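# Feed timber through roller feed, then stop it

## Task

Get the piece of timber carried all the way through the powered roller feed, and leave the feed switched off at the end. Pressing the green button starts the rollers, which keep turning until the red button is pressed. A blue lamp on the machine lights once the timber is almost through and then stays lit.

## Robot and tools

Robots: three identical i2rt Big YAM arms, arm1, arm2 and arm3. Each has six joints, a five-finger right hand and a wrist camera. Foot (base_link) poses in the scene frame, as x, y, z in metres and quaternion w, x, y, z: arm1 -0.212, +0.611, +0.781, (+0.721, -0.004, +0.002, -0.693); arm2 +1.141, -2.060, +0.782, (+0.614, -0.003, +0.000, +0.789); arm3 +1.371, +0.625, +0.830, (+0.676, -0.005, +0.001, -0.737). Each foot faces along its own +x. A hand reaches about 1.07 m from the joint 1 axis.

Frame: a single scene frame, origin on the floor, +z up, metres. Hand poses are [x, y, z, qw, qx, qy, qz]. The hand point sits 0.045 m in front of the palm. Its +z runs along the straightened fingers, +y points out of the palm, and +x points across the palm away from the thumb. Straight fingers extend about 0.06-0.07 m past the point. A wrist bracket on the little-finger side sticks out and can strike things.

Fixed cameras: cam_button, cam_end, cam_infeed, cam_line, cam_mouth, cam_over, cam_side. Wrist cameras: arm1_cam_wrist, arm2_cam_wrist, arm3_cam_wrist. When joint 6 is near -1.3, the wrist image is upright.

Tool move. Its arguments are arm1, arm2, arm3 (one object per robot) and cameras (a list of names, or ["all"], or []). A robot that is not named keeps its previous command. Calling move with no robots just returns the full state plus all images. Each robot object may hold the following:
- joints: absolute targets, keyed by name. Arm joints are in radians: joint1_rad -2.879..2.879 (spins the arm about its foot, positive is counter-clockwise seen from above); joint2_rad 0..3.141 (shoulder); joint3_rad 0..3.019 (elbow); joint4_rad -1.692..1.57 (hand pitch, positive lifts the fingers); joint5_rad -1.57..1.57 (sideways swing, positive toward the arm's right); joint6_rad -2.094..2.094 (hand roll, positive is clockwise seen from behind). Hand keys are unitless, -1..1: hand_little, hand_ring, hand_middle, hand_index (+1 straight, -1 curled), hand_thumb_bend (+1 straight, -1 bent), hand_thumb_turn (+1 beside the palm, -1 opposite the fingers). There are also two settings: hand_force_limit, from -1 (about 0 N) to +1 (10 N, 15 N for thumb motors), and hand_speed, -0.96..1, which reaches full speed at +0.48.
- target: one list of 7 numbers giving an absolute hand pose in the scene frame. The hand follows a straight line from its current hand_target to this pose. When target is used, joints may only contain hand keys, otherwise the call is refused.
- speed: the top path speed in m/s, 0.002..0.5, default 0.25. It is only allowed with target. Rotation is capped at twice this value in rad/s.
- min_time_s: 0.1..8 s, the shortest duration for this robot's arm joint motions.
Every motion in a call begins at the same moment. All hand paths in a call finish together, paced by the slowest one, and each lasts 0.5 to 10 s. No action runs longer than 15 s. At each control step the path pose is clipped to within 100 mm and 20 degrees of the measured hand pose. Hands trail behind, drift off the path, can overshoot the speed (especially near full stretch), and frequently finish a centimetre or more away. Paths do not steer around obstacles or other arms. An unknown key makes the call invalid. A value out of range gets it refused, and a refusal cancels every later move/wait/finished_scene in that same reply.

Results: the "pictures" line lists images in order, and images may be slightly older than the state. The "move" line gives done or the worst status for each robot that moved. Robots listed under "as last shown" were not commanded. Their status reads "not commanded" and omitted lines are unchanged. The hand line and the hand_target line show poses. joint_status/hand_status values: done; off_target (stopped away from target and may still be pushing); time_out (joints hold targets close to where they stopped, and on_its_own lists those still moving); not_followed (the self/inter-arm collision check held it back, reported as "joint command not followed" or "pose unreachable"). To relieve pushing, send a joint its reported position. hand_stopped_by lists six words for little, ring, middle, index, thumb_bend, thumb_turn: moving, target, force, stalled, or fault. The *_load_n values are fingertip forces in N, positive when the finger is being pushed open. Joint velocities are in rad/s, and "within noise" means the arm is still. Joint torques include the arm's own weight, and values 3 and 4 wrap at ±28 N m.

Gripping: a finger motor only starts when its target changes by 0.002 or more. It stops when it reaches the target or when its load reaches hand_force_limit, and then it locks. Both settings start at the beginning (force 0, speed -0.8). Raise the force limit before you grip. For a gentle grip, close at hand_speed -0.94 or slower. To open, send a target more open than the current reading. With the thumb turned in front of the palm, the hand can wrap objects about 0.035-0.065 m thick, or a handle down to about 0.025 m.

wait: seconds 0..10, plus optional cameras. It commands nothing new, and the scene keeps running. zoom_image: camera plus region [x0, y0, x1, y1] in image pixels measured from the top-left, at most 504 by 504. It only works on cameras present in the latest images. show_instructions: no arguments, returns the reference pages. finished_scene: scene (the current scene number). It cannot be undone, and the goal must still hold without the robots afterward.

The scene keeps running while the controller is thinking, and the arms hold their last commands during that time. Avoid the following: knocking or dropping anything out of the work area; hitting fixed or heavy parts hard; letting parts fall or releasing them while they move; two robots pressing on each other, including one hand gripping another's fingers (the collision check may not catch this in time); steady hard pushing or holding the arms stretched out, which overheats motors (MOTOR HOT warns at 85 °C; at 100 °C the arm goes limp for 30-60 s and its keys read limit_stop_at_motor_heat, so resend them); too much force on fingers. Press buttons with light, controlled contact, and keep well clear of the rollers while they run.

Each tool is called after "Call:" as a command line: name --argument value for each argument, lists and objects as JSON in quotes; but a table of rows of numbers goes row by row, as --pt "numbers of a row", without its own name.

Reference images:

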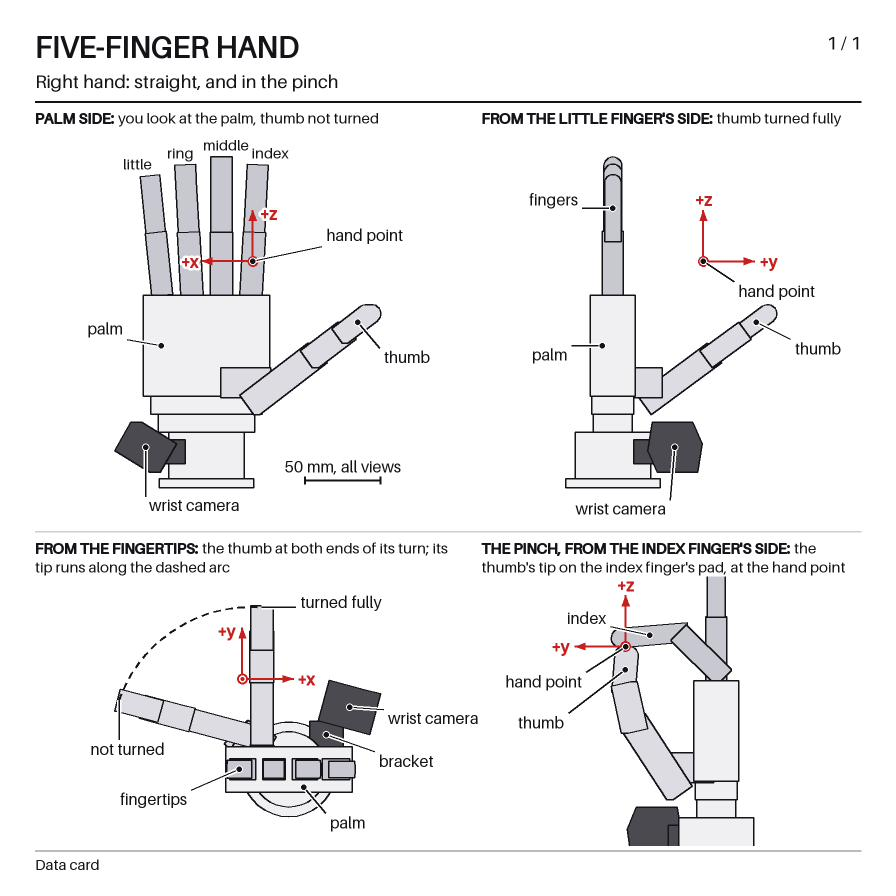

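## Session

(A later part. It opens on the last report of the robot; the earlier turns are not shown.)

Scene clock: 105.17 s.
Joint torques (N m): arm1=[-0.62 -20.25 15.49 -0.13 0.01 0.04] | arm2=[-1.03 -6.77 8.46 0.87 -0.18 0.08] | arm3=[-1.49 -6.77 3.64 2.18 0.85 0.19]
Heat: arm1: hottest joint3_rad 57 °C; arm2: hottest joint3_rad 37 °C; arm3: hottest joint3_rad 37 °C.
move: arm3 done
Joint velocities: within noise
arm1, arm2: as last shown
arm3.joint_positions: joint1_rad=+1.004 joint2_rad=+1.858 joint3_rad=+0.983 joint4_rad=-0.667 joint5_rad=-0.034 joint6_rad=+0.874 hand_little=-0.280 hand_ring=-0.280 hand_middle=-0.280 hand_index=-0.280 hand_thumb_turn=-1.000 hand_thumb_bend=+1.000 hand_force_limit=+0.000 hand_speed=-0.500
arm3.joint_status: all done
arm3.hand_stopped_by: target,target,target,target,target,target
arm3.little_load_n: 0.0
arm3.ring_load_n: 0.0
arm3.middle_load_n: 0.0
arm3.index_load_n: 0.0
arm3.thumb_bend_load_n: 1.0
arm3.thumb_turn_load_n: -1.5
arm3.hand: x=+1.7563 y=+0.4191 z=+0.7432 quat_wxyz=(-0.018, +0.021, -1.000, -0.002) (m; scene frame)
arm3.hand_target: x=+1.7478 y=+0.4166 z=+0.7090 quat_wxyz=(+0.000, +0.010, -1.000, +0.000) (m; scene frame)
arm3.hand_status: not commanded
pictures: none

Call:
move --arm3 '{"target": [1.755, 0.417, 0.733, 0, -0.01, 1, 0], "speed": 0.08}'

Call:
move --arm3 '{"joints": {"hand_little": -0.8, "hand_ring": -0.8, "hand_middle": -0.8, "hand_index": -0.8, "hand_thumb_bend": -0.8, "hand_force_limit": -0.5, "hand_speed": -0.85}}'

Call:
move --arm3 '{"joints": {"hand_little": -0.85, "hand_ring": -0.85, "hand_middle": -0.85, "hand_index": -0.85, "hand_thumb_bend": -0.85, "hand_force_limit": 0.2, "hand_speed": -0.85}}' --cameras '["arm3_cam_wrist", "cam_infeed"]'

Scene clock: 113.10 s.
Joint torques (N m): arm1=[-0.67 -20.25 15.62 -0.2 0.02 0.05] | arm2=[-1.03 -6.71 8.46 0.88 -0.18 0.08] | arm3=[-1.14 -10.11 5.15 0.03 0.48 0.11]
Heat: arm1: hottest joint3_rad 58 °C; arm2: hottest joint3_rad 38 °C; arm3: hottest joint3_rad 37 °C.
move: arm3 done
Joint velocities: within noise
arm1, arm2: as last shown
arm3.joint_positions: joint1_rad=+1.010 joint2_rad=+1.858 joint3_rad=+0.982 joint4_rad=-0.675 joint5_rad=-0.024 joint6_rad=+0.892 hand_little=-0.280 hand_ring=-0.280 hand_middle=-0.280 hand_index=-0.280 hand_thumb_turn=-1.000 hand_thumb_bend=+1.000 hand_force_limit=+0.000 hand_speed=-0.500
arm3.joint_status: not commanded
arm3.hand_stopped_by: target,target,target,target,target,target
arm3.little_load_n: 0.0
arm3.ring_load_n: 0.0
arm3.middle_load_n: 0.0
arm3.index_load_n: 0.0
arm3.thumb_bend_load_n: 0.5
arm3.thumb_turn_load_n: 0.5
arm3.hand: x=+1.7557 y=+0.4211 z=+0.7425 quat_wxyz=(-0.012, +0.016, -1.000, -0.001) (m; scene frame)
arm3.hand_target: x=+1.7549 y=+0.4172 z=+0.7332 quat_wxyz=(+0.000, +0.010, -1.000, +0.000) (m; scene frame)
arm3.hand_status: done (0.010 m and 1.5 deg from the pose sent, 0.011 m and 2.4 deg at the start)
pictures: none

Scene clock: 120.53 s.
Joint torques (N m): arm1=[-0.62 -20.37 15.64 -0.1 0.03 0.08] | arm2=[-0.97 -6.77 8.46 0.88 -0.18 0.08] | arm3=[-1.44 -10.29 5.15 0.08 0.43 0.11]
Heat: arm1: hottest joint3_rad 59 °C; arm2: hottest joint3_rad 38 °C; arm3: hottest joint3_rad 37 °C.
move: arm3 off_target
Joint velocities: within noise
arm1, arm2: as last shown
arm2.middle_load_n: 0.5
arm3.joint_positions: joint1_rad=+1.012 joint2_rad=+1.858 joint3_rad=+0.982 joint4_rad=-0.677 joint5_rad=-0.023 joint6_rad=+0.893 hand_little=-0.416 hand_ring=-0.373 hand_middle=-0.360 hand_index=-0.360 hand_thumb_turn=-1.000 hand_thumb_bend=+0.962 hand_force_limit=-0.500 hand_speed=-0.850
arm3.joint_status: hand_little off_target (ended at -0.416, target -0.800); hand_ring off_target (ended at -0.373, target -0.800); hand_middle off_target (ended at -0.360, target -0.800); hand_index off_target (ended at -0.360, target -0.800); hand_thumb_bend off_target (ended at +0.962, target -0.800); the others done
arm3.hand_stopped_by: force,force,force,force,force,target
arm3.little_load_n: 6.5
arm3.ring_load_n: 5.5
arm3.middle_load_n: 1.0
arm3.index_load_n: 1.0
arm3.thumb_bend_load_n: 5.0
arm3.thumb_turn_load_n: 1.5
arm3.hand: x=+1.7556 y=+0.4218 z=+0.7424 quat_wxyz=(-0.011, +0.016, -1.000, -0.001) (m; scene frame)
arm3.hand_target: x=+1.7548 y=+0.4171 z=+0.7332 quat_wxyz=(+0.000, +0.010, -1.000, +0.000) (m; scene frame)
arm3.hand_status: not commanded
pictures: none

Scene clock: 120.97 s.
Joint torques (N m): arm1=[-0.91 -20.37 15.64 -0.14 0.02 0.06] | arm2=[-1.03 -6.77 8.46 0.88 -0.18 0.08] | arm3=[-1.2 -10.52 5.12 0.08 0.41 0.12]
Heat: arm1: hottest joint3_rad 59 °C; arm2: hottest joint3_rad 38 °C; arm3: hottest joint3_rad 37 °C.
move: arm3 off_target
Joint velocities: within noise
arm1, arm2: as last shown
arm2.middle_load_n: 0.0
arm3.joint_positions: joint1_rad=+1.013 joint2_rad=+1.858 joint3_rad=+0.982 joint4_rad=-0.677 joint5_rad=-0.022 joint6_rad=+0.893 hand_little=-0.416 hand_ring=-0.383 hand_middle=-0.383 hand_index=-0.384 hand_thumb_turn=-1.000 hand_thumb_bend=+0.954 hand_force_limit=+0.200 hand_speed=-0.850
arm3.joint_status: hand_little off_target (ended at -0.416, target -0.850); hand_ring off_target (ended at -0.383, target -0.850); hand_middle off_target (ended at -0.383, target -0.850); hand_index off_target (ended at -0.384, target -0.850); hand_thumb_bend off_target (ended at +0.954, target -0.850); the others done
arm3.hand_stopped_by: force,force,force,force,force,target
arm3.little_load_n: 3.5
arm3.ring_load_n: 7.5
arm3.middle_load_n: 9.0
arm3.index_load_n: 8.5
arm3.thumb_bend_load_n: 8.5
arm3.thumb_turn_load_n: 1.0
arm3.hand: x=+1.7556 y=+0.4221 z=+0.7421 quat_wxyz=(-0.010, +0.016, -1.000, -0.001) (m; scene frame)
arm3.hand_target: x=+1.7549 y=+0.4172 z=+0.7333 quat_wxyz=(+0.000, +0.010, -1.000, +0.000) (m; scene frame)
arm3.hand_status: not commanded
pictures: arm3_cam_wrist, cam_infeed
camera_calibration:
arm3_cam_wrist: T_world_to_cam=[[-0.25893, 0.965884, -0.00474993, 0.0544446], [0.838249, 0.227152, 0.495723, -1.92829], [0.47989, 0.124376, -0.868468, -0.135144], [0, 0, 0, 1]] pos_world=[1.69534, 0.402237, 0.83879]

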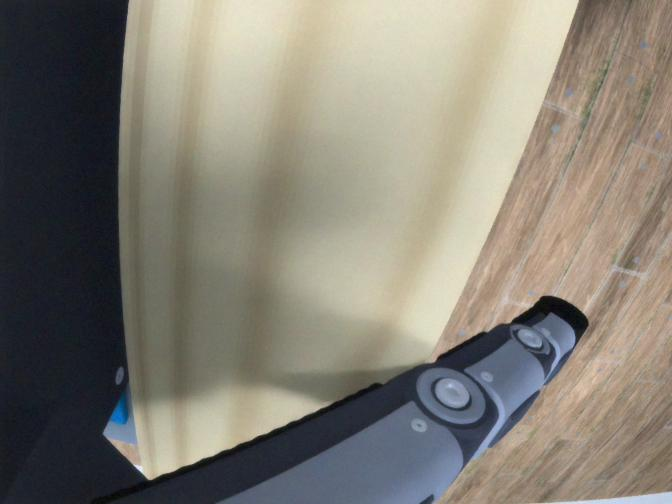

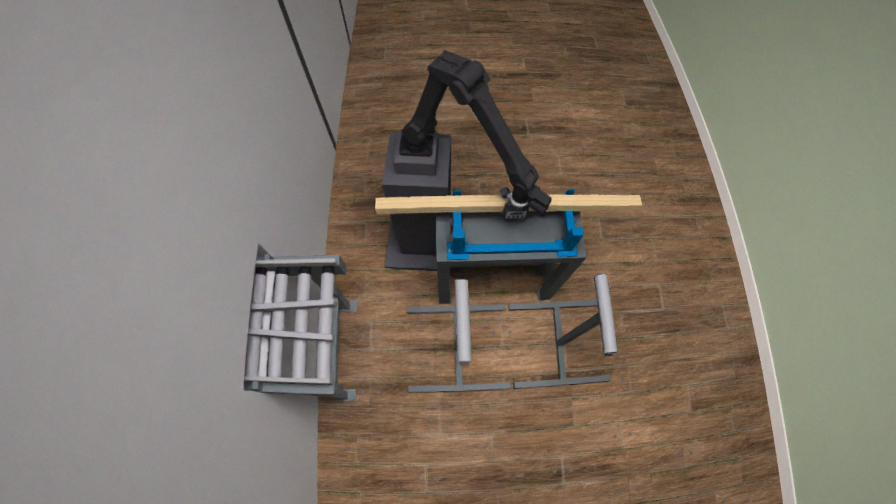

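Call:
move --arm3 '{"target": [1.752, 0.414, 0.89, 0, -0.01, 0.999, -0.043], "speed": 0.15}' --arm1 '{"target": [-0.115, 0.03, 0.85, 0, 0, 1, 0], "speed": 0.15}' --cameras '["cam_infeed"]'

Call:
move --arm3 '{"target": [1.715, 0.27, 0.945, 0, -0.01, 0.999, -0.043], "speed": 0.25}' --cameras '["cam_infeed"]'

Scene clock: 132.37 s.
Joint torques (N m): arm1=[-0.32 -19.37 9.21 0.98 0.05 0.03] | arm2=[-0.97 -6.77 8.46 0.88 -0.18 0.08] | arm3=[-0.56 -15.33 10.37 -0.72 -0.26 0.05]
Heat: arm1: hottest joint3_rad 59 °C; arm2: hottest joint3_rad 38 °C; arm3: hottest joint3_rad 36 °C.
move: arm1 off_target; arm3 off_target
Joint velocities: within noise
arm1.joint_positions: joint1_rad=+0.061 joint2_rad=+2.084 joint3_rad=+1.889 joint4_rad=-1.357 joint5_rad=-0.007 joint6_rad=+0.085 hand_little=+1.000 hand_ring=+1.000 hand_middle=+1.000 hand_index=+1.000 hand_thumb_turn=-1.000 hand_thumb_bend=+1.000 hand_force_limit=+0.000 hand_speed=-0.300
arm1.joint_status: not commanded
arm1.hand_stopped_by: target,target,target,target,target,target
arm1.little_load_n: 0.0
arm1.ring_load_n: 0.0
arm1.middle_load_n: 0.0
arm1.index_load_n: 0.0
arm1.thumb_bend_load_n: 0.0
arm1.thumb_turn_load_n: 0.0
arm1.hand: x=-0.1151 y=+0.0288 z=+0.8666 quat_wxyz=(+0.000, +0.008, -1.000, +0.010) (m; scene frame)
arm1.hand_target: x=-0.1151 y=+0.0303 z=+0.8502 quat_wxyz=(+0.000, +0.000, -1.000, +0.000) (m; scene frame)
arm1.hand_status: off_target (0.017 m and 1.5 deg from the pose sent, 0.088 m and 2.2 deg at the start)
arm2: as last shown
arm3.joint_positions: joint1_rad=+1.020 joint2_rad=+1.621 joint3_rad=+1.014 joint4_rad=-1.017 joint5_rad=+0.065 joint6_rad=+0.916 hand_little=-0.416 hand_ring=-0.383 hand_middle=-0.383 hand_index=-0.384 hand_thumb_turn=-1.000 hand_thumb_bend=+0.953 hand_force_limit=+0.200 hand_speed=-0.850
arm3.joint_status: not commanded
arm3.hand_stopped_by: force,force,force,force,force,target
arm3.little_load_n: 3.0
arm3.ring_load_n: 5.0
arm3.middle_load_n: 8.0
arm3.index_load_n: 9.0
arm3.thumb_bend_load_n: 2.0
arm3.thumb_turn_load_n: -0.5
arm3.hand: x=+1.7206 y=+0.4322 z=+0.8448 quat_wxyz=(+0.044, +0.010, -0.999, +0.013) (m; scene frame)
arm3.hand_target: x=+1.7496 y=+0.4159 z=+0.8898 quat_wxyz=(+0.000, +0.010, -0.999, +0.043) (m; scene frame)
arm3.hand_status: off_target (0.058 m and 6.1 deg from the pose sent, 0.148 m and 5.2 deg at the start)
pictures: cam_infeed

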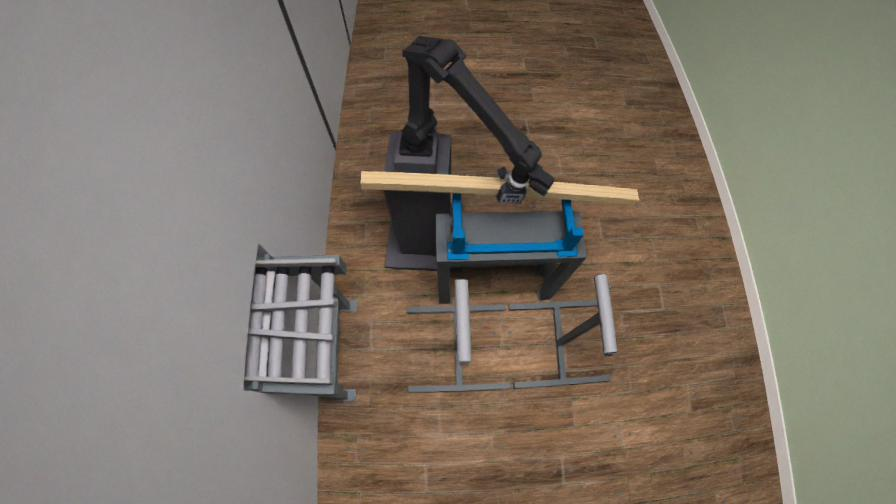

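Scene clock: 133.93 s.
Joint torques (N m): arm1=[-0.5 -19.49 9.17 1.1 0.04 0.05] | arm2=[-1.03 -6.77 8.46 0.88 -0.18 0.08] | arm3=[-0.97 -15.91 11.34 -0.69 -0.23 -0.04]
Heat: arm1: hottest joint3_rad 59 °C; arm2: hottest joint3_rad 38 °C; arm3: hottest joint3_rad 37 °C.
move: arm3 off_target
Joint velocities: within noise
arm1, arm2: as last shown
arm3.joint_positions: joint1_rad=+0.746 joint2_rad=+1.722 joint3_rad=+1.323 joint4_rad=-1.188 joint5_rad=+0.047 joint6_rad=+0.650 hand_little=-0.416 hand_ring=-0.384 hand_middle=-0.383 hand_index=-0.385 hand_thumb_turn=-1.000 hand_thumb_bend=+0.952 hand_force_limit=+0.200 hand_speed=-0.850
arm3.joint_status: not commanded
arm3.hand_stopped_by: force,force,force,force,force,target
arm3.little_load_n: 2.5
arm3.ring_load_n: 1.0
arm3.middle_load_n: 2.5
arm3.index_load_n: 2.5
arm3.thumb_bend_load_n: 1.0
arm3.thumb_turn_load_n: 0.5
arm3.hand: x=+1.6959 y=+0.2897 z=+0.9047 quat_wxyz=(+0.028, +0.004, -1.000, +0.010) (m; scene frame)
arm3.hand_target: x=+1.7135 y=+0.2721 z=+0.9452 quat_wxyz=(+0.000, +0.010, -0.999, +0.043) (m; scene frame)
arm3.hand_status: off_target (0.049 m and 5.0 deg from the pose sent, 0.191 m and 6.1 deg at the start)
pictures: cam_infeed

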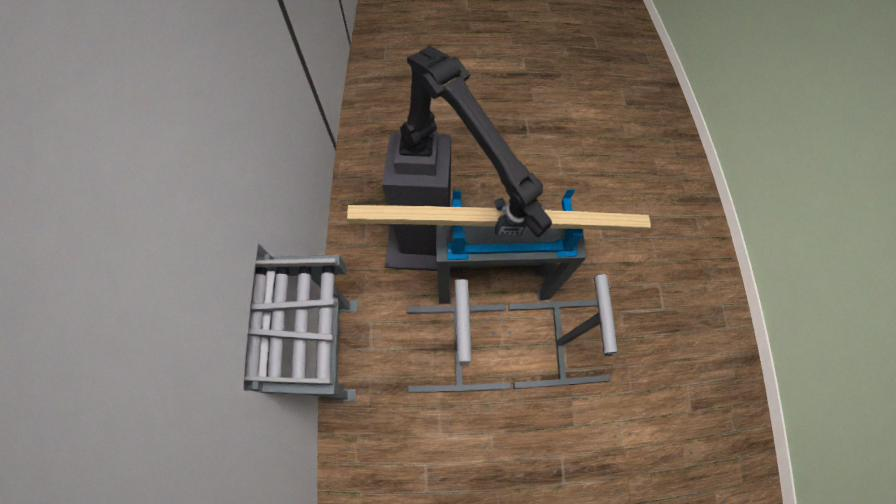

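Call:
move --arm3 '{"target": [1.48, -0.01, 0.92, 0, -0.01, 0.999, -0.043], "speed": 0.25}'

Call:
move --arm3 '{"target": [1.37, -0.010, 0.81, 0, -0.01, 0.999, -0.043], "speed": 0.15}' --cameras '[]'

Call:
wait --seconds 0.2 --cameras '["cam_infeed", "cam_line", "cam_mouth"]'

Scene clock: 141.50 s.
Joint torques (N m): arm1=[-0.56 -19.78 9.21 1.07 0.02 0.07] | arm2=[-1.03 -6.77 8.46 0.88 -0.18 0.08] | arm3=[-1.08 -24.18 12.6 -0.91 -0.13 -0.01]
Heat: arm1: hottest joint3_rad 57 °C; arm2: hottest joint3_rad 38 °C; arm3: hottest joint3_rad 39 °C.
move: arm3 off_target
Joint velocities: within noise
arm1: as last shown
arm1.little_load_n: 0.5
arm2.joint_positions: joint1_rad=+0.117 joint2_rad=+1.446 joint3_rad=+1.068 joint4_rad=-1.202 joint5_rad=+0.002 joint6_rad=+0.349 hand_little=-1.000 hand_ring=-1.000 hand_middle=-1.000 hand_index=+1.000 hand_thumb_turn=+1.000 hand_thumb_bend=+1.000 hand_force_limit=+0.000 hand_speed=-0.300
arm2.joint_status: not commanded
arm2.hand_stopped_by: target,target,target,target,target,target
arm2.little_load_n: 0.0
arm2.ring_load_n: 0.0
arm2.middle_load_n: 0.0
arm2.index_load_n: 0.0
arm2.thumb_bend_load_n: 0.0
arm2.thumb_turn_load_n: 0.0
arm2.hand: x=+0.9707 y=-1.7520 z=+0.8864 quat_wxyz=(+0.006, +1.000, +0.009, +0.004) (m; scene frame)
arm2.hand_target: x=+0.9700 y=-1.7450 z=+0.8860 quat_wxyz=(+0.000, +1.000, +0.000, +0.000) (m; scene frame)
arm2.hand_status: not commanded
arm3.joint_positions: joint1_rad=+0.199 joint2_rad=+2.230 joint3_rad=+1.979 joint4_rad=-1.350 joint5_rad=+0.003 joint6_rad=+0.102 hand_little=-0.416 hand_ring=-0.384 hand_middle=-0.383 hand_index=-0.385 hand_thumb_turn=-1.000 hand_thumb_bend=+0.952 hand_force_limit=+0.200 hand_speed=-0.850
arm3.joint_status: not commanded
arm3.hand_stopped_by: force,force,force,force,force,target
arm3.little_load_n: 2.5
arm3.ring_load_n: 1.0
arm3.middle_load_n: 2.5
arm3.index_load_n: 3.0
arm3.thumb_bend_load_n: 1.0
arm3.thumb_turn_load_n: 0.5
arm3.hand: x=+1.4750 y=+0.0203 z=+0.8592 quat_wxyz=(+0.007, +0.005, -1.000, -0.012) (m; scene frame)
arm3.hand_target: x=+1.4795 y=-0.0052 z=+0.9198 quat_wxyz=(+0.000, +0.010, -0.999, +0.044) (m; scene frame)
arm3.hand_status: off_target (0.068 m and 6.4 deg from the pose sent, 0.370 m and 5.0 deg at the start)
pictures: none

Scene clock: 143.20 s.
Joint torques (N m): arm1=[-0.73 -19.43 9.16 1.02 0.04 0.07] | arm2=[-1.03 -6.77 8.46 0.87 -0.18 0.08] | arm3=[-0.73 -24.59 8.03 0.1 -0.13 -0.04]
Heat: arm1: hottest joint3_rad 56 °C; arm2: hottest joint3_rad 38 °C; arm3: hottest joint3_rad 39 °C.
move: arm3 off_target
Joint velocities: within noise
arm1, arm2: as last shown
arm1.little_load_n: 0.0
arm2.middle_load_n: 0.5
arm3.joint_positions: joint1_rad=+0.038 joint2_rad=+2.311 joint3_rad=+1.878 joint4_rad=-1.138 joint5_rad=-0.011 joint6_rad=-0.057 hand_little=-0.416 hand_ring=-0.384 hand_middle=-0.383 hand_index=-0.385 hand_thumb_turn=-1.000 hand_thumb_bend=+0.952 hand_force_limit=+0.200 hand_speed=-0.850
arm3.joint_status: not commanded
arm3.hand_stopped_by: force,force,force,force,force,target
arm3.little_load_n: 2.5
arm3.ring_load_n: 1.0
arm3.middle_load_n: 2.5
arm3.index_load_n: 2.5
arm3.thumb_bend_load_n: 1.0
arm3.thumb_turn_load_n: 0.5
arm3.hand: x=+1.3692 y=+0.0121 z=+0.7692 quat_wxyz=(-0.001, +0.004, -1.000, +0.002) (m; scene frame)
arm3.hand_target: x=+1.3700 y=-0.0084 z=+0.8098 quat_wxyz=(+0.000, +0.010, -0.999, +0.043) (m; scene frame)
arm3.hand_status: off_target (0.046 m and 4.7 deg from the pose sent, 0.120 m and 6.4 deg at the start)
pictures: none
No camera images: "cameras" was empty.

Scene clock: 143.40 s.
Joint torques (N m): arm1=[-0.79 -19.43 9.13 0.98 0.04 0.05] | arm2=[-1.03 -6.77 8.46 0.87 -0.18 0.08] | arm3=[-1.03 -24.88 8.03 0.05 -0.13 -0.04]
Heat: arm1: hottest joint3_rad 56 °C; arm2: hottest joint3_rad 38 °C; arm3: hottest joint3_rad 39 °C.
Joint velocities: within noise
arm1.joint_positions: joint1_rad=+0.061 joint2_rad=+2.084 joint3_rad=+1.889 joint4_rad=-1.357 joint5_rad=-0.007 joint6_rad=+0.085 hand_little=+1.000 hand_ring=+1.000 hand_middle=+1.000 hand_index=+1.000 hand_thumb_turn=-1.000 hand_thumb_bend=+1.000 hand_force_limit=+0.000 hand_speed=-0.300
arm1.joint_status: not commanded
arm1.hand_stopped_by: target,target,target,target,target,target
arm1.little_load_n: 0.0
arm1.ring_load_n: 0.0
arm1.middle_load_n: 0.0
arm1.index_load_n: 0.0
arm1.thumb_bend_load_n: 0.0
arm1.thumb_turn_load_n: 0.0
arm1.hand: x=-0.1151 y=+0.0288 z=+0.8666 quat_wxyz=(+0.000, +0.008, -1.000, +0.010) (m; scene frame)
arm1.hand_target: x=-0.1151 y=+0.0303 z=+0.8502 quat_wxyz=(+0.000, +0.000, -1.000, +0.000) (m; scene frame)
arm1.hand_status: not commanded
arm2.joint_positions: joint1_rad=+0.117 joint2_rad=+1.446 joint3_rad=+1.068 joint4_rad=-1.202 joint5_rad=+0.002 joint6_rad=+0.349 hand_little=-1.000 hand_ring=-1.000 hand_middle=-1.000 hand_index=+1.000 hand_thumb_turn=+1.000 hand_thumb_bend=+1.000 hand_force_limit=+0.000 hand_speed=-0.300
arm2.joint_status: not commanded
arm2.hand_stopped_by: target,target,target,target,target,target
arm2.little_load_n: 0.0
arm2.ring_load_n: 0.0
arm2.middle_load_n: 0.0
arm2.index_load_n: 0.0
arm2.thumb_bend_load_n: 0.0
arm2.thumb_turn_load_n: 0.0
arm2.hand: x=+0.9707 y=-1.7520 z=+0.8864 quat_wxyz=(+0.006, +1.000, +0.009, +0.004) (m; scene frame)
arm2.hand_target: x=+0.9700 y=-1.7450 z=+0.8860 quat_wxyz=(+0.000, +1.000, +0.000, +0.000) (m; scene frame)
arm2.hand_status: not commanded
arm3.joint_positions: joint1_rad=+0.038 joint2_rad=+2.311 joint3_rad=+1.878 joint4_rad=-1.138 joint5_rad=-0.011 joint6_rad=-0.057 hand_little=-0.416 hand_ring=-0.384 hand_middle=-0.383 hand_index=-0.385 hand_thumb_turn=-1.000 hand_thumb_bend=+0.952 hand_force_limit=+0.200 hand_speed=-0.850
arm3.joint_status: not commanded
arm3.hand_stopped_by: force,force,force,force,force,target
arm3.little_load_n: 2.5
arm3.ring_load_n: 1.0
arm3.middle_load_n: 2.0
arm3.index_load_n: 2.5
arm3.thumb_bend_load_n: 1.0
arm3.thumb_turn_load_n: 0.5
arm3.hand: x=+1.3692 y=+0.0121 z=+0.7692 quat_wxyz=(-0.001, +0.004, -1.000, +0.002) (m; scene frame)
arm3.hand_target: x=+1.3700 y=-0.0084 z=+0.8098 quat_wxyz=(+0.000, +0.010, -0.999, +0.043) (m; scene frame)
arm3.hand_status: off_target (0.046 m and 4.7 deg from the pose sent, 0.120 m and 6.4 deg at the start)
wait: 0.20 s; no rest
pictures: cam_infeed, cam_line, cam_mouth

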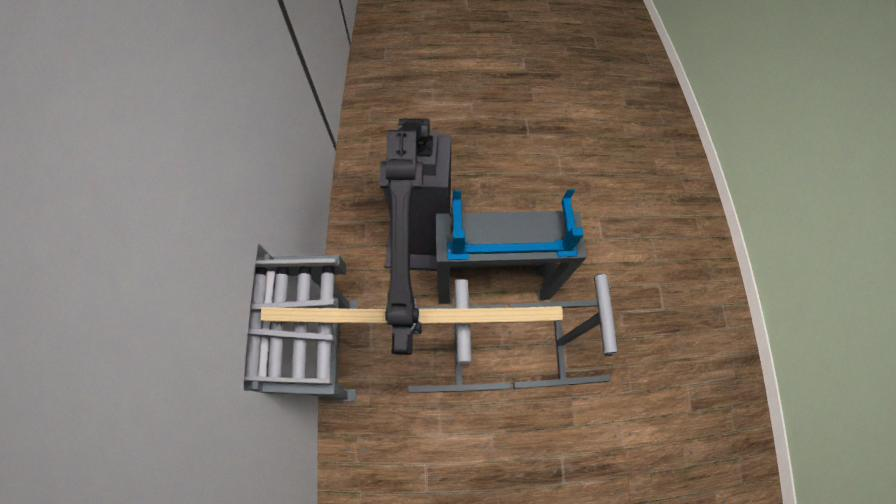

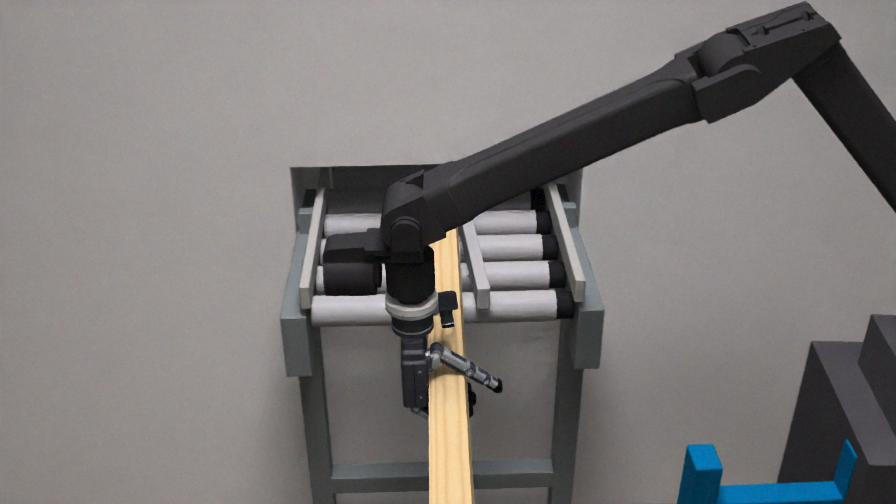

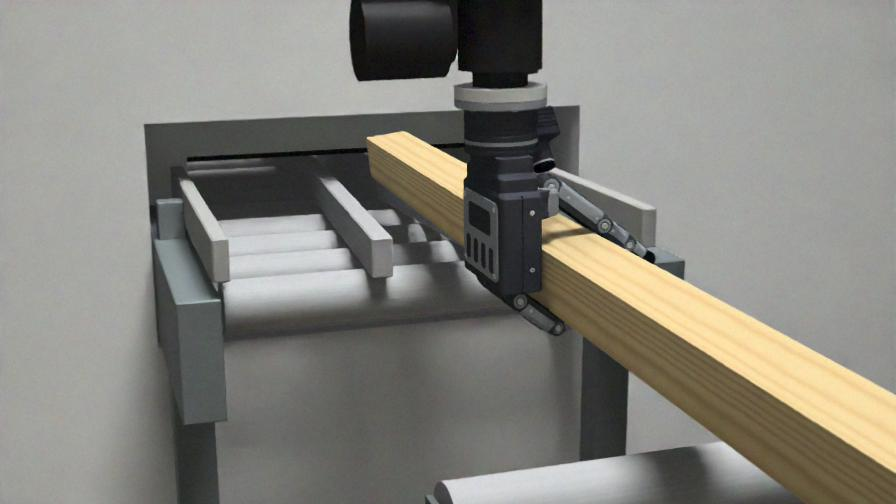

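Call:
move --arm3 '{"target": [1.355, -0.010, 0.740, 0, -0.028, 0.999, -0.043], "speed": 0.12}'

Call:
wait --seconds 0.2 --cameras '["cam_infeed", "cam_line", "cam_mouth"]'

Scene clock: 165.20 s.
Joint torques (N m): arm1=[-0.62 -19.25 9.16 1.01 0.03 0.07] | arm2=[-1.03 -6.77 8.46 0.88 -0.18 0.08] | arm3=[-1.85 -23.59 7.21 0.46 -0.01 -0.07]
Heat: arm1: hottest joint3_rad 52 °C; arm2: hottest joint3_rad 38 °C; arm3: hottest joint2_rad 46 °C.
move: arm3 off_target
Joint velocities: within noise
arm1, arm2: as last shown
arm3.joint_positions: joint1_rad=+0.031 joint2_rad=+2.379 joint3_rad=+1.851 joint4_rad=-1.026 joint5_rad=-0.016 joint6_rad=-0.106 hand_little=-0.416 hand_ring=-0.384 hand_middle=-0.384 hand_index=-0.385 hand_thumb_turn=-1.000 hand_thumb_bend=+0.952 hand_force_limit=+0.200 hand_speed=-0.850
arm3.joint_status: not commanded
arm3.hand_stopped_by: force,force,force,force,force,target
arm3.little_load_n: 3.0
arm3.ring_load_n: 2.0
arm3.middle_load_n: 0.5
arm3.index_load_n: 1.5
arm3.thumb_bend_load_n: 1.0
arm3.thumb_turn_load_n: 1.0
arm3.hand: x=+1.3620 y=+0.0101 z=+0.7150 quat_wxyz=(-0.004, +0.025, -1.000, +0.012) (m; scene frame)
arm3.hand_target: x=+1.3550 y=-0.0092 z=+0.7404 quat_wxyz=(+0.000, +0.028, -0.999, +0.043) (m; scene frame)
arm3.hand_status: off_target (0.033 m and 3.6 deg from the pose sent, 0.039 m and 5.4 deg at the start)
pictures: none

Scene clock: 165.40 s.
Joint torques (N m): arm1=[-0.67 -19.66 9.21 1.05 0.04 0.07] | arm2=[-0.97 -6.77 8.47 0.87 -0.18 0.08] | arm3=[-1.79 -23.36 7.19 0.49 -0.01 -0.09]
Heat: arm1: hottest joint3_rad 52 °C; arm2: hottest joint3_rad 38 °C; arm3: hottest joint2_rad 45 °C.
Joint velocities: within noise
arm1.joint_positions: joint1_rad=+0.061 joint2_rad=+2.084 joint3_rad=+1.889 joint4_rad=-1.357 joint5_rad=-0.007 joint6_rad=+0.085 hand_little=+1.000 hand_ring=+1.000 hand_middle=+1.000 hand_index=+1.000 hand_thumb_turn=-1.000 hand_thumb_bend=+1.000 hand_force_limit=+0.000 hand_speed=-0.300
arm1.joint_status: not commanded
arm1.hand_stopped_by: target,target,target,target,target,target
arm1.little_load_n: 0.0
arm1.ring_load_n: 0.0
arm1.middle_load_n: 0.0
arm1.index_load_n: 0.0
arm1.thumb_bend_load_n: 0.0
arm1.thumb_turn_load_n: 0.0
arm1.hand: x=-0.1151 y=+0.0288 z=+0.8666 quat_wxyz=(+0.000, +0.008, -1.000, +0.010) (m; scene frame)
arm1.hand_target: x=-0.1151 y=+0.0303 z=+0.8502 quat_wxyz=(+0.000, +0.000, -1.000, +0.000) (m; scene frame)
arm1.hand_status: not commanded
arm2.joint_positions: joint1_rad=+0.117 joint2_rad=+1.446 joint3_rad=+1.068 joint4_rad=-1.202 joint5_rad=+0.002 joint6_rad=+0.349 hand_little=-1.000 hand_ring=-1.000 hand_middle=-1.000 hand_index=+1.000 hand_thumb_turn=+1.000 hand_thumb_bend=+1.000 hand_force_limit=+0.000 hand_speed=-0.300
arm2.joint_status: not commanded
arm2.hand_stopped_by: target,target,target,target,target,target
arm2.little_load_n: 0.0
arm2.ring_load_n: 0.0
arm2.middle_load_n: 0.0
arm2.index_load_n: 0.0
arm2.thumb_bend_load_n: 0.0
arm2.thumb_turn_load_n: 0.0
arm2.hand: x=+0.9707 y=-1.7520 z=+0.8864 quat_wxyz=(+0.006, +1.000, +0.009, +0.004) (m; scene frame)
arm2.hand_target: x=+0.9700 y=-1.7450 z=+0.8860 quat_wxyz=(+0.000, +1.000, +0.000, +0.000) (m; scene frame)
arm2.hand_status: not commanded
arm3.joint_positions: joint1_rad=+0.031 joint2_rad=+2.379 joint3_rad=+1.851 joint4_rad=-1.026 joint5_rad=-0.016 joint6_rad=-0.106 hand_little=-0.416 hand_ring=-0.384 hand_middle=-0.384 hand_index=-0.385 hand_thumb_turn=-1.000 hand_thumb_bend=+0.952 hand_force_limit=+0.200 hand_speed=-0.850
arm3.joint_status: not commanded
arm3.hand_stopped_by: force,force,force,force,force,target
arm3.little_load_n: 2.5
arm3.ring_load_n: 2.5
arm3.middle_load_n: 0.5
arm3.index_load_n: 1.0
arm3.thumb_bend_load_n: 1.0
arm3.thumb_turn_load_n: 0.5
arm3.hand: x=+1.3620 y=+0.0101 z=+0.7150 quat_wxyz=(-0.004, +0.025, -1.000, +0.012) (m; scene frame)
arm3.hand_target: x=+1.3550 y=-0.0092 z=+0.7404 quat_wxyz=(+0.000, +0.028, -0.999, +0.043) (m; scene frame)
arm3.hand_status: off_target (0.033 m and 3.6 deg from the pose sent, 0.039 m and 5.4 deg at the start)
wait: 0.20 s; no rest
pictures: cam_infeed, cam_line, cam_mouth

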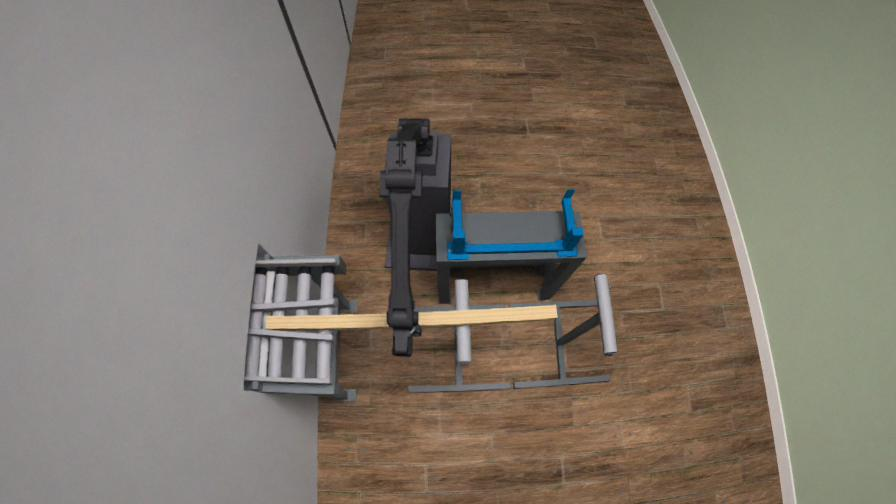

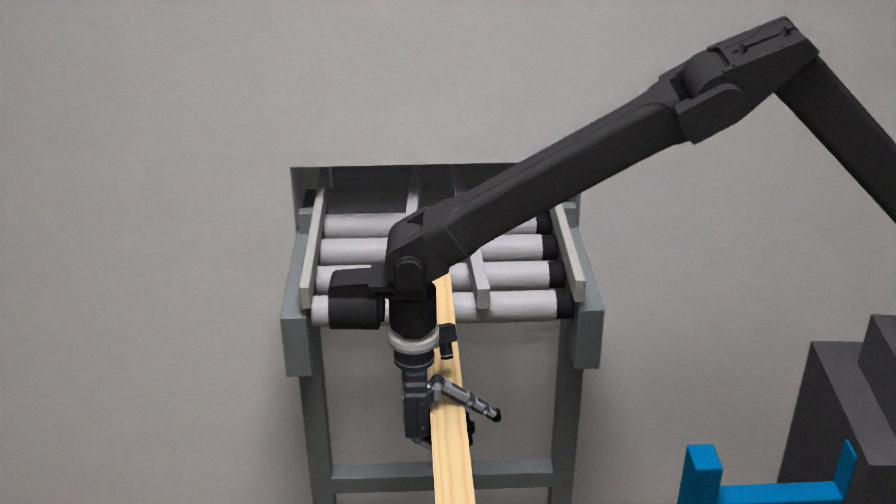

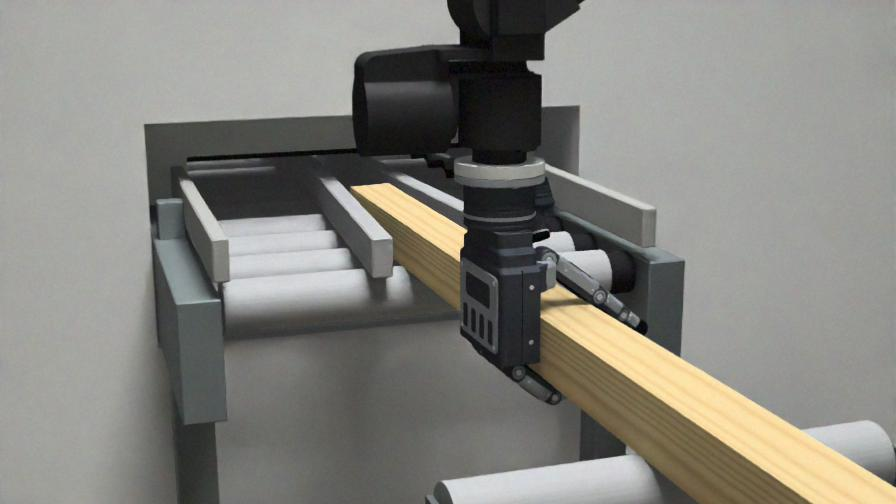

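Call:
move --arm3 '{"target": [1.345, 0.000, 0.690, 0, -0.014, 0.999, -0.035], "speed": 0.10}'

Call:
wait --seconds 0.1 --cameras '["cam_infeed", "cam_mouth"]'

Scene clock: 172.03 s.
Joint torques (N m): arm1=[-0.38 -19.55 9.21 1.03 0.04 0.05] | arm2=[-1.03 -6.77 8.46 0.88 -0.18 0.08] | arm3=[-2.84 -18.84 5.42 2.59 0.2 0.03]
Heat: arm1: hottest joint3_rad 51 °C; arm2: hottest joint3_rad 38 °C; arm3: hottest joint2_rad 44 °C.
move: arm3 off_target
Joint velocities: within noise
arm1, arm2: as last shown
arm3.joint_positions: joint1_rad=+0.026 joint2_rad=+2.377 joint3_rad=+1.836 joint4_rad=-1.005 joint5_rad=-0.020 joint6_rad=-0.108 hand_little=-0.416 hand_ring=-0.384 hand_middle=-0.384 hand_index=-0.385 hand_thumb_turn=-1.000 hand_thumb_bend=+0.953 hand_force_limit=+0.200 hand_speed=-0.850
arm3.joint_status: not commanded
arm3.hand_stopped_by: force,force,force,force,force,target
arm3.little_load_n: 0.5
arm3.ring_load_n: 0.0
arm3.middle_load_n: 0.0
arm3.index_load_n: 0.0
arm3.thumb_bend_load_n: 3.5
arm3.thumb_turn_load_n: 3.0
arm3.hand: x=+1.3599 y=+0.0109 z=+0.7107 quat_wxyz=(-0.005, +0.023, -1.000, +0.015) (m; scene frame)
arm3.hand_target: x=+1.3450 y=+0.0013 z=+0.6911 quat_wxyz=(+0.000, +0.014, -0.999, +0.034) (m; scene frame)
arm3.hand_status: off_target (0.028 m and 2.6 deg from the pose sent, 0.032 m and 3.0 deg at the start)
pictures: none

Scene clock: 172.13 s.
Joint torques (N m): arm1=[-0.67 -19.31 9.25 1.06 0.05 0.06] | arm2=[-1.03 -6.77 8.46 0.87 -0.18 0.08] | arm3=[-2.67 -18.84 5.48 2.55 0.19 0.02]
Heat: arm1: hottest joint3_rad 51 °C; arm2: hottest joint3_rad 38 °C; arm3: hottest joint2_rad 44 °C.
Joint velocities: within noise
arm1.joint_positions: joint1_rad=+0.061 joint2_rad=+2.084 joint3_rad=+1.889 joint4_rad=-1.357 joint5_rad=-0.007 joint6_rad=+0.085 hand_little=+1.000 hand_ring=+1.000 hand_middle=+1.000 hand_index=+1.000 hand_thumb_turn=-1.000 hand_thumb_bend=+1.000 hand_force_limit=+0.000 hand_speed=-0.300
arm1.joint_status: not commanded
arm1.hand_stopped_by: target,target,target,target,target,target
arm1.little_load_n: 0.0
arm1.ring_load_n: 0.0
arm1.middle_load_n: 0.0
arm1.index_load_n: 0.0
arm1.thumb_bend_load_n: 0.0
arm1.thumb_turn_load_n: 0.0
arm1.hand: x=-0.1151 y=+0.0288 z=+0.8666 quat_wxyz=(+0.000, +0.008, -1.000, +0.010) (m; scene frame)
arm1.hand_target: x=-0.1151 y=+0.0303 z=+0.8502 quat_wxyz=(+0.000, +0.000, -1.000, +0.000) (m; scene frame)
arm1.hand_status: not commanded
arm2.joint_positions: joint1_rad=+0.117 joint2_rad=+1.446 joint3_rad=+1.068 joint4_rad=-1.202 joint5_rad=+0.002 joint6_rad=+0.349 hand_little=-1.000 hand_ring=-1.000 hand_middle=-1.000 hand_index=+1.000 hand_thumb_turn=+1.000 hand_thumb_bend=+1.000 hand_force_limit=+0.000 hand_speed=-0.300
arm2.joint_status: not commanded
arm2.hand_stopped_by: target,target,target,target,target,target
arm2.little_load_n: 0.0
arm2.ring_load_n: 0.0
arm2.middle_load_n: 0.0
arm2.index_load_n: 0.0
arm2.thumb_bend_load_n: 0.0
arm2.thumb_turn_load_n: 0.0
arm2.hand: x=+0.9707 y=-1.7520 z=+0.8864 quat_wxyz=(+0.006, +1.000, +0.009, +0.004) (m; scene frame)
arm2.hand_target: x=+0.9700 y=-1.7450 z=+0.8860 quat_wxyz=(+0.000, +1.000, +0.000, +0.000) (m; scene frame)
arm2.hand_status: not commanded
arm3.joint_positions: joint1_rad=+0.026 joint2_rad=+2.377 joint3_rad=+1.836 joint4_rad=-1.005 joint5_rad=-0.020 joint6_rad=-0.108 hand_little=-0.416 hand_ring=-0.384 hand_middle=-0.384 hand_index=-0.385 hand_thumb_turn=-1.000 hand_thumb_bend=+0.953 hand_force_limit=+0.200 hand_speed=-0.850
arm3.joint_status: not commanded
arm3.hand_stopped_by: force,force,force,force,force,target
arm3.little_load_n: 0.0
arm3.ring_load_n: 0.0
arm3.middle_load_n: 0.0
arm3.index_load_n: 0.0
arm3.thumb_bend_load_n: 3.5
arm3.thumb_turn_load_n: 3.0
arm3.hand: x=+1.3599 y=+0.0109 z=+0.7107 quat_wxyz=(-0.005, +0.023, -1.000, +0.015) (m; scene frame)
arm3.hand_target: x=+1.3450 y=+0.0013 z=+0.6911 quat_wxyz=(+0.000, +0.014, -0.999, +0.034) (m; scene frame)
arm3.hand_status: off_target (0.028 m and 2.6 deg from the pose sent, 0.032 m and 3.0 deg at the start)
wait: 0.10 s; no rest
pictures: cam_infeed, cam_mouth

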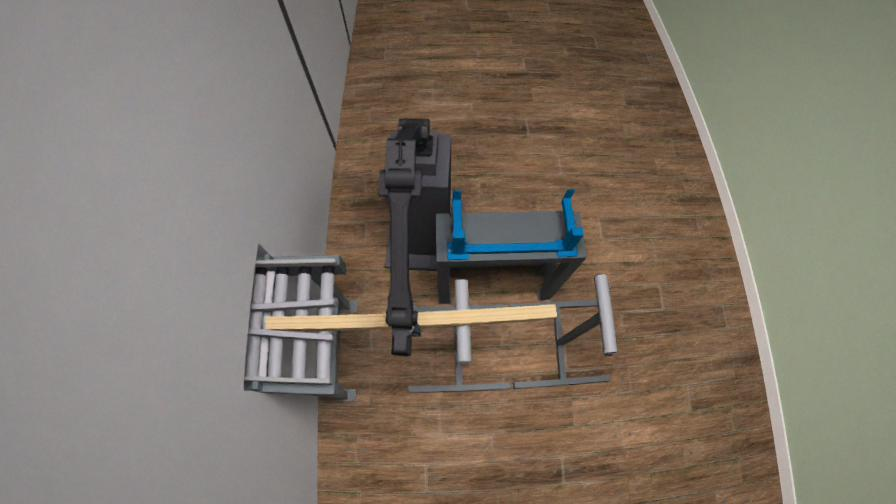

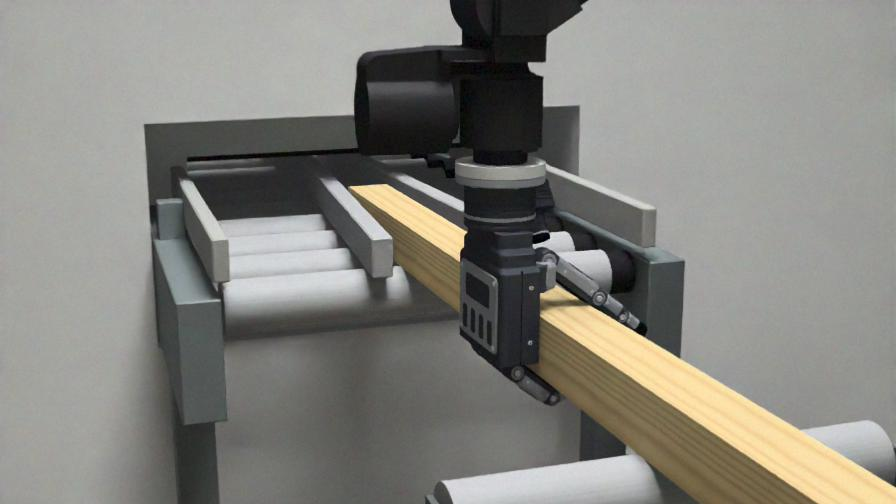

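Call:
move --arm3 '{"target":[1.17,0.006,0.70,0,-0.015,1,-0.02],"speed":0.1}' --cameras '["cam_infeed"]'

Call:
wait --seconds 0.2 --cameras '["cam_infeed", "cam_mouth"]'

Scene clock: 213.43 s.
Joint torques (N m): arm1=[-0.62 -19.55 9.18 1.07 0.03 0.05] | arm2=[-1.08 -6.77 8.46 0.88 -0.18 0.08] | arm3=[-2.26 -18.55 9.28 0.13 0.25 -0.11]
Heat: arm1: hottest joint3_rad 48 °C; arm2: hottest joint3_rad 38 °C; arm3: hottest joint2_rad 41 °C.
move: arm3 off_target
Joint velocities: within noise
arm1, arm2: as last shown
arm2.ring_load_n: 0.5
arm2.thumb_bend_load_n: -0.5
arm3.joint_positions: joint1_rad=-0.228 joint2_rad=+2.454 joint3_rad=+1.989 joint4_rad=-1.080 joint5_rad=-0.027 joint6_rad=-0.341 hand_little=-0.416 hand_ring=-0.384 hand_middle=-0.384 hand_index=-0.385 hand_thumb_turn=-1.000 hand_thumb_bend=+0.952 hand_force_limit=+0.200 hand_speed=-0.850
arm3.joint_status: not commanded
arm3.hand_stopped_by: force,force,force,force,force,target
arm3.little_load_n: 0.5
arm3.ring_load_n: 0.0
arm3.middle_load_n: 0.0
arm3.index_load_n: 0.5
arm3.thumb_bend_load_n: 1.0
arm3.thumb_turn_load_n: 2.0
arm3.hand: x=+1.1848 y=+0.0124 z=+0.7122 quat_wxyz=(-0.005, +0.014, -1.000, +0.020) (m; scene frame)
arm3.hand_target: x=+1.1702 y=+0.0070 z=+0.7001 quat_wxyz=(+0.000, +0.015, -1.000, +0.021) (m; scene frame)
arm3.hand_status: off_target (0.020 m and 0.6 deg from the pose sent, 0.190 m and 1.2 deg at the start)
pictures: cam_infeed

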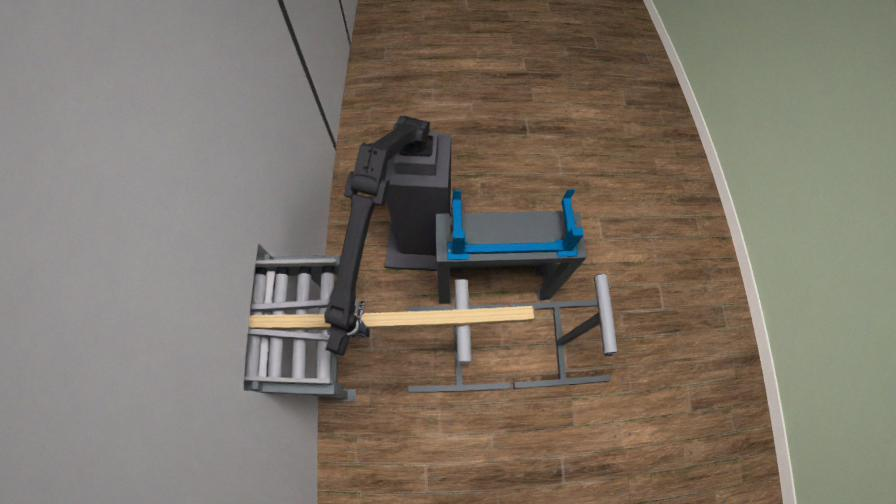

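Scene clock: 213.63 s.
Joint torques (N m): arm1=[-0.67 -19.55 9.11 1.09 0.02 0.07] | arm2=[-1.03 -6.77 8.46 0.87 -0.18 0.08] | arm3=[-2.32 -18.73 9.24 0.05 0.25 -0.12]
Heat: arm1: hottest joint3_rad 48 °C; arm2: hottest joint3_rad 38 °C; arm3: hottest joint2_rad 41 °C.
Joint velocities: within noise
arm1.joint_positions: joint1_rad=+0.061 joint2_rad=+2.084 joint3_rad=+1.889 joint4_rad=-1.357 joint5_rad=-0.007 joint6_rad=+0.085 hand_little=+1.000 hand_ring=+1.000 hand_middle=+1.000 hand_index=+1.000 hand_thumb_turn=-1.000 hand_thumb_bend=+1.000 hand_force_limit=+0.000 hand_speed=-0.300
arm1.joint_status: not commanded
arm1.hand_stopped_by: target,target,target,target,target,target
arm1.little_load_n: 0.0
arm1.ring_load_n: 0.0
arm1.middle_load_n: 0.0
arm1.index_load_n: 0.0
arm1.thumb_bend_load_n: 0.0
arm1.thumb_turn_load_n: 0.0
arm1.hand: x=-0.1151 y=+0.0288 z=+0.8666 quat_wxyz=(+0.000, +0.008, -1.000, +0.010) (m; scene frame)
arm1.hand_target: x=-0.1151 y=+0.0303 z=+0.8502 quat_wxyz=(+0.000, +0.000, -1.000, +0.000) (m; scene frame)
arm1.hand_status: not commanded
arm2.joint_positions: joint1_rad=+0.117 joint2_rad=+1.446 joint3_rad=+1.068 joint4_rad=-1.202 joint5_rad=+0.002 joint6_rad=+0.349 hand_little=-1.000 hand_ring=-1.000 hand_middle=-1.000 hand_index=+1.000 hand_thumb_turn=+1.000 hand_thumb_bend=+1.000 hand_force_limit=+0.000 hand_speed=-0.300
arm2.joint_status: not commanded
arm2.hand_stopped_by: target,target,target,target,target,target
arm2.little_load_n: 0.0
arm2.ring_load_n: 0.0
arm2.middle_load_n: 0.0
arm2.index_load_n: 0.0
arm2.thumb_bend_load_n: 0.0
arm2.thumb_turn_load_n: 0.0
arm2.hand: x=+0.9707 y=-1.7520 z=+0.8864 quat_wxyz=(+0.006, +1.000, +0.009, +0.004) (m; scene frame)
arm2.hand_target: x=+0.9700 y=-1.7450 z=+0.8860 quat_wxyz=(+0.000, +1.000, +0.000, +0.000) (m; scene frame)
arm2.hand_status: not commanded
arm3.joint_positions: joint1_rad=-0.228 joint2_rad=+2.454 joint3_rad=+1.989 joint4_rad=-1.080 joint5_rad=-0.027 joint6_rad=-0.341 hand_little=-0.416 hand_ring=-0.384 hand_middle=-0.384 hand_index=-0.385 hand_thumb_turn=-1.000 hand_thumb_bend=+0.952 hand_force_limit=+0.200 hand_speed=-0.850
arm3.joint_status: not commanded
arm3.hand_stopped_by: force,force,force,force,force,target
arm3.little_load_n: 0.5
arm3.ring_load_n: 0.0
arm3.middle_load_n: 0.0
arm3.index_load_n: 0.0
arm3.thumb_bend_load_n: 1.5
arm3.thumb_turn_load_n: 2.0
arm3.hand: x=+1.1848 y=+0.0124 z=+0.7122 quat_wxyz=(-0.005, +0.014, -1.000, +0.020) (m; scene frame)
arm3.hand_target: x=+1.1702 y=+0.0070 z=+0.7001 quat_wxyz=(+0.000, +0.015, -1.000, +0.021) (m; scene frame)
arm3.hand_status: off_target (0.020 m and 0.6 deg from the pose sent, 0.190 m and 1.2 deg at the start)
wait: 0.20 s; no rest
pictures: cam_infeed, cam_mouth

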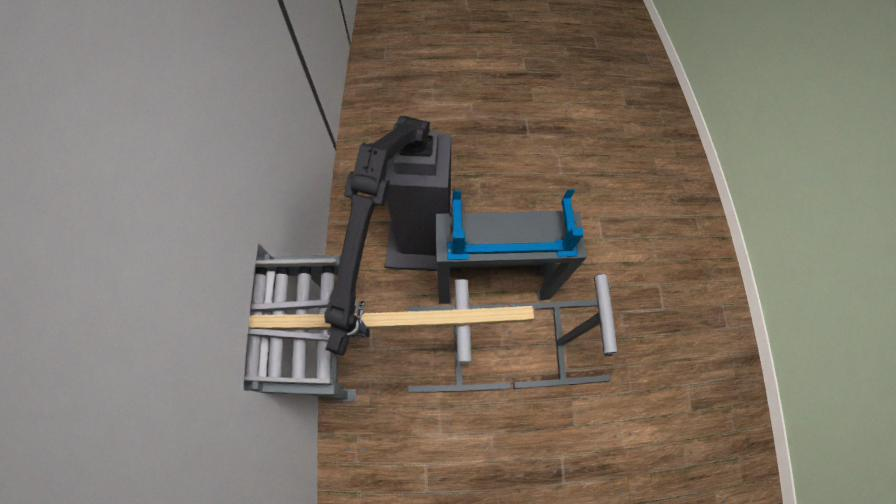

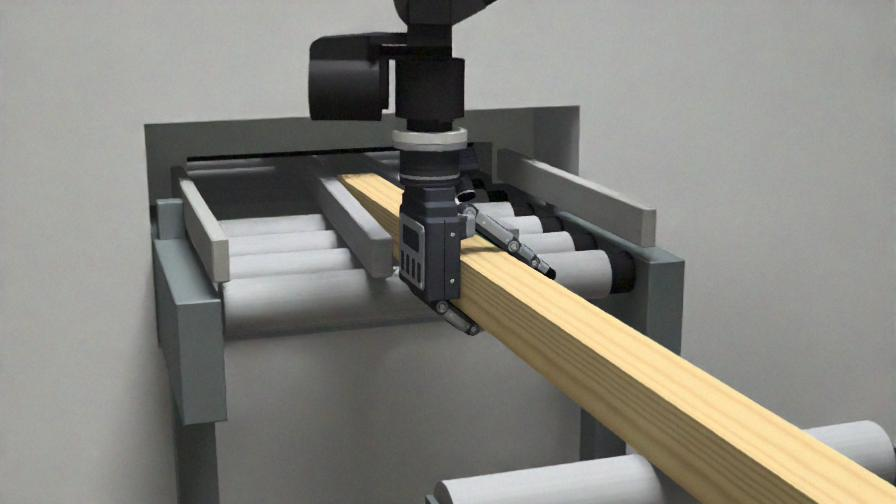

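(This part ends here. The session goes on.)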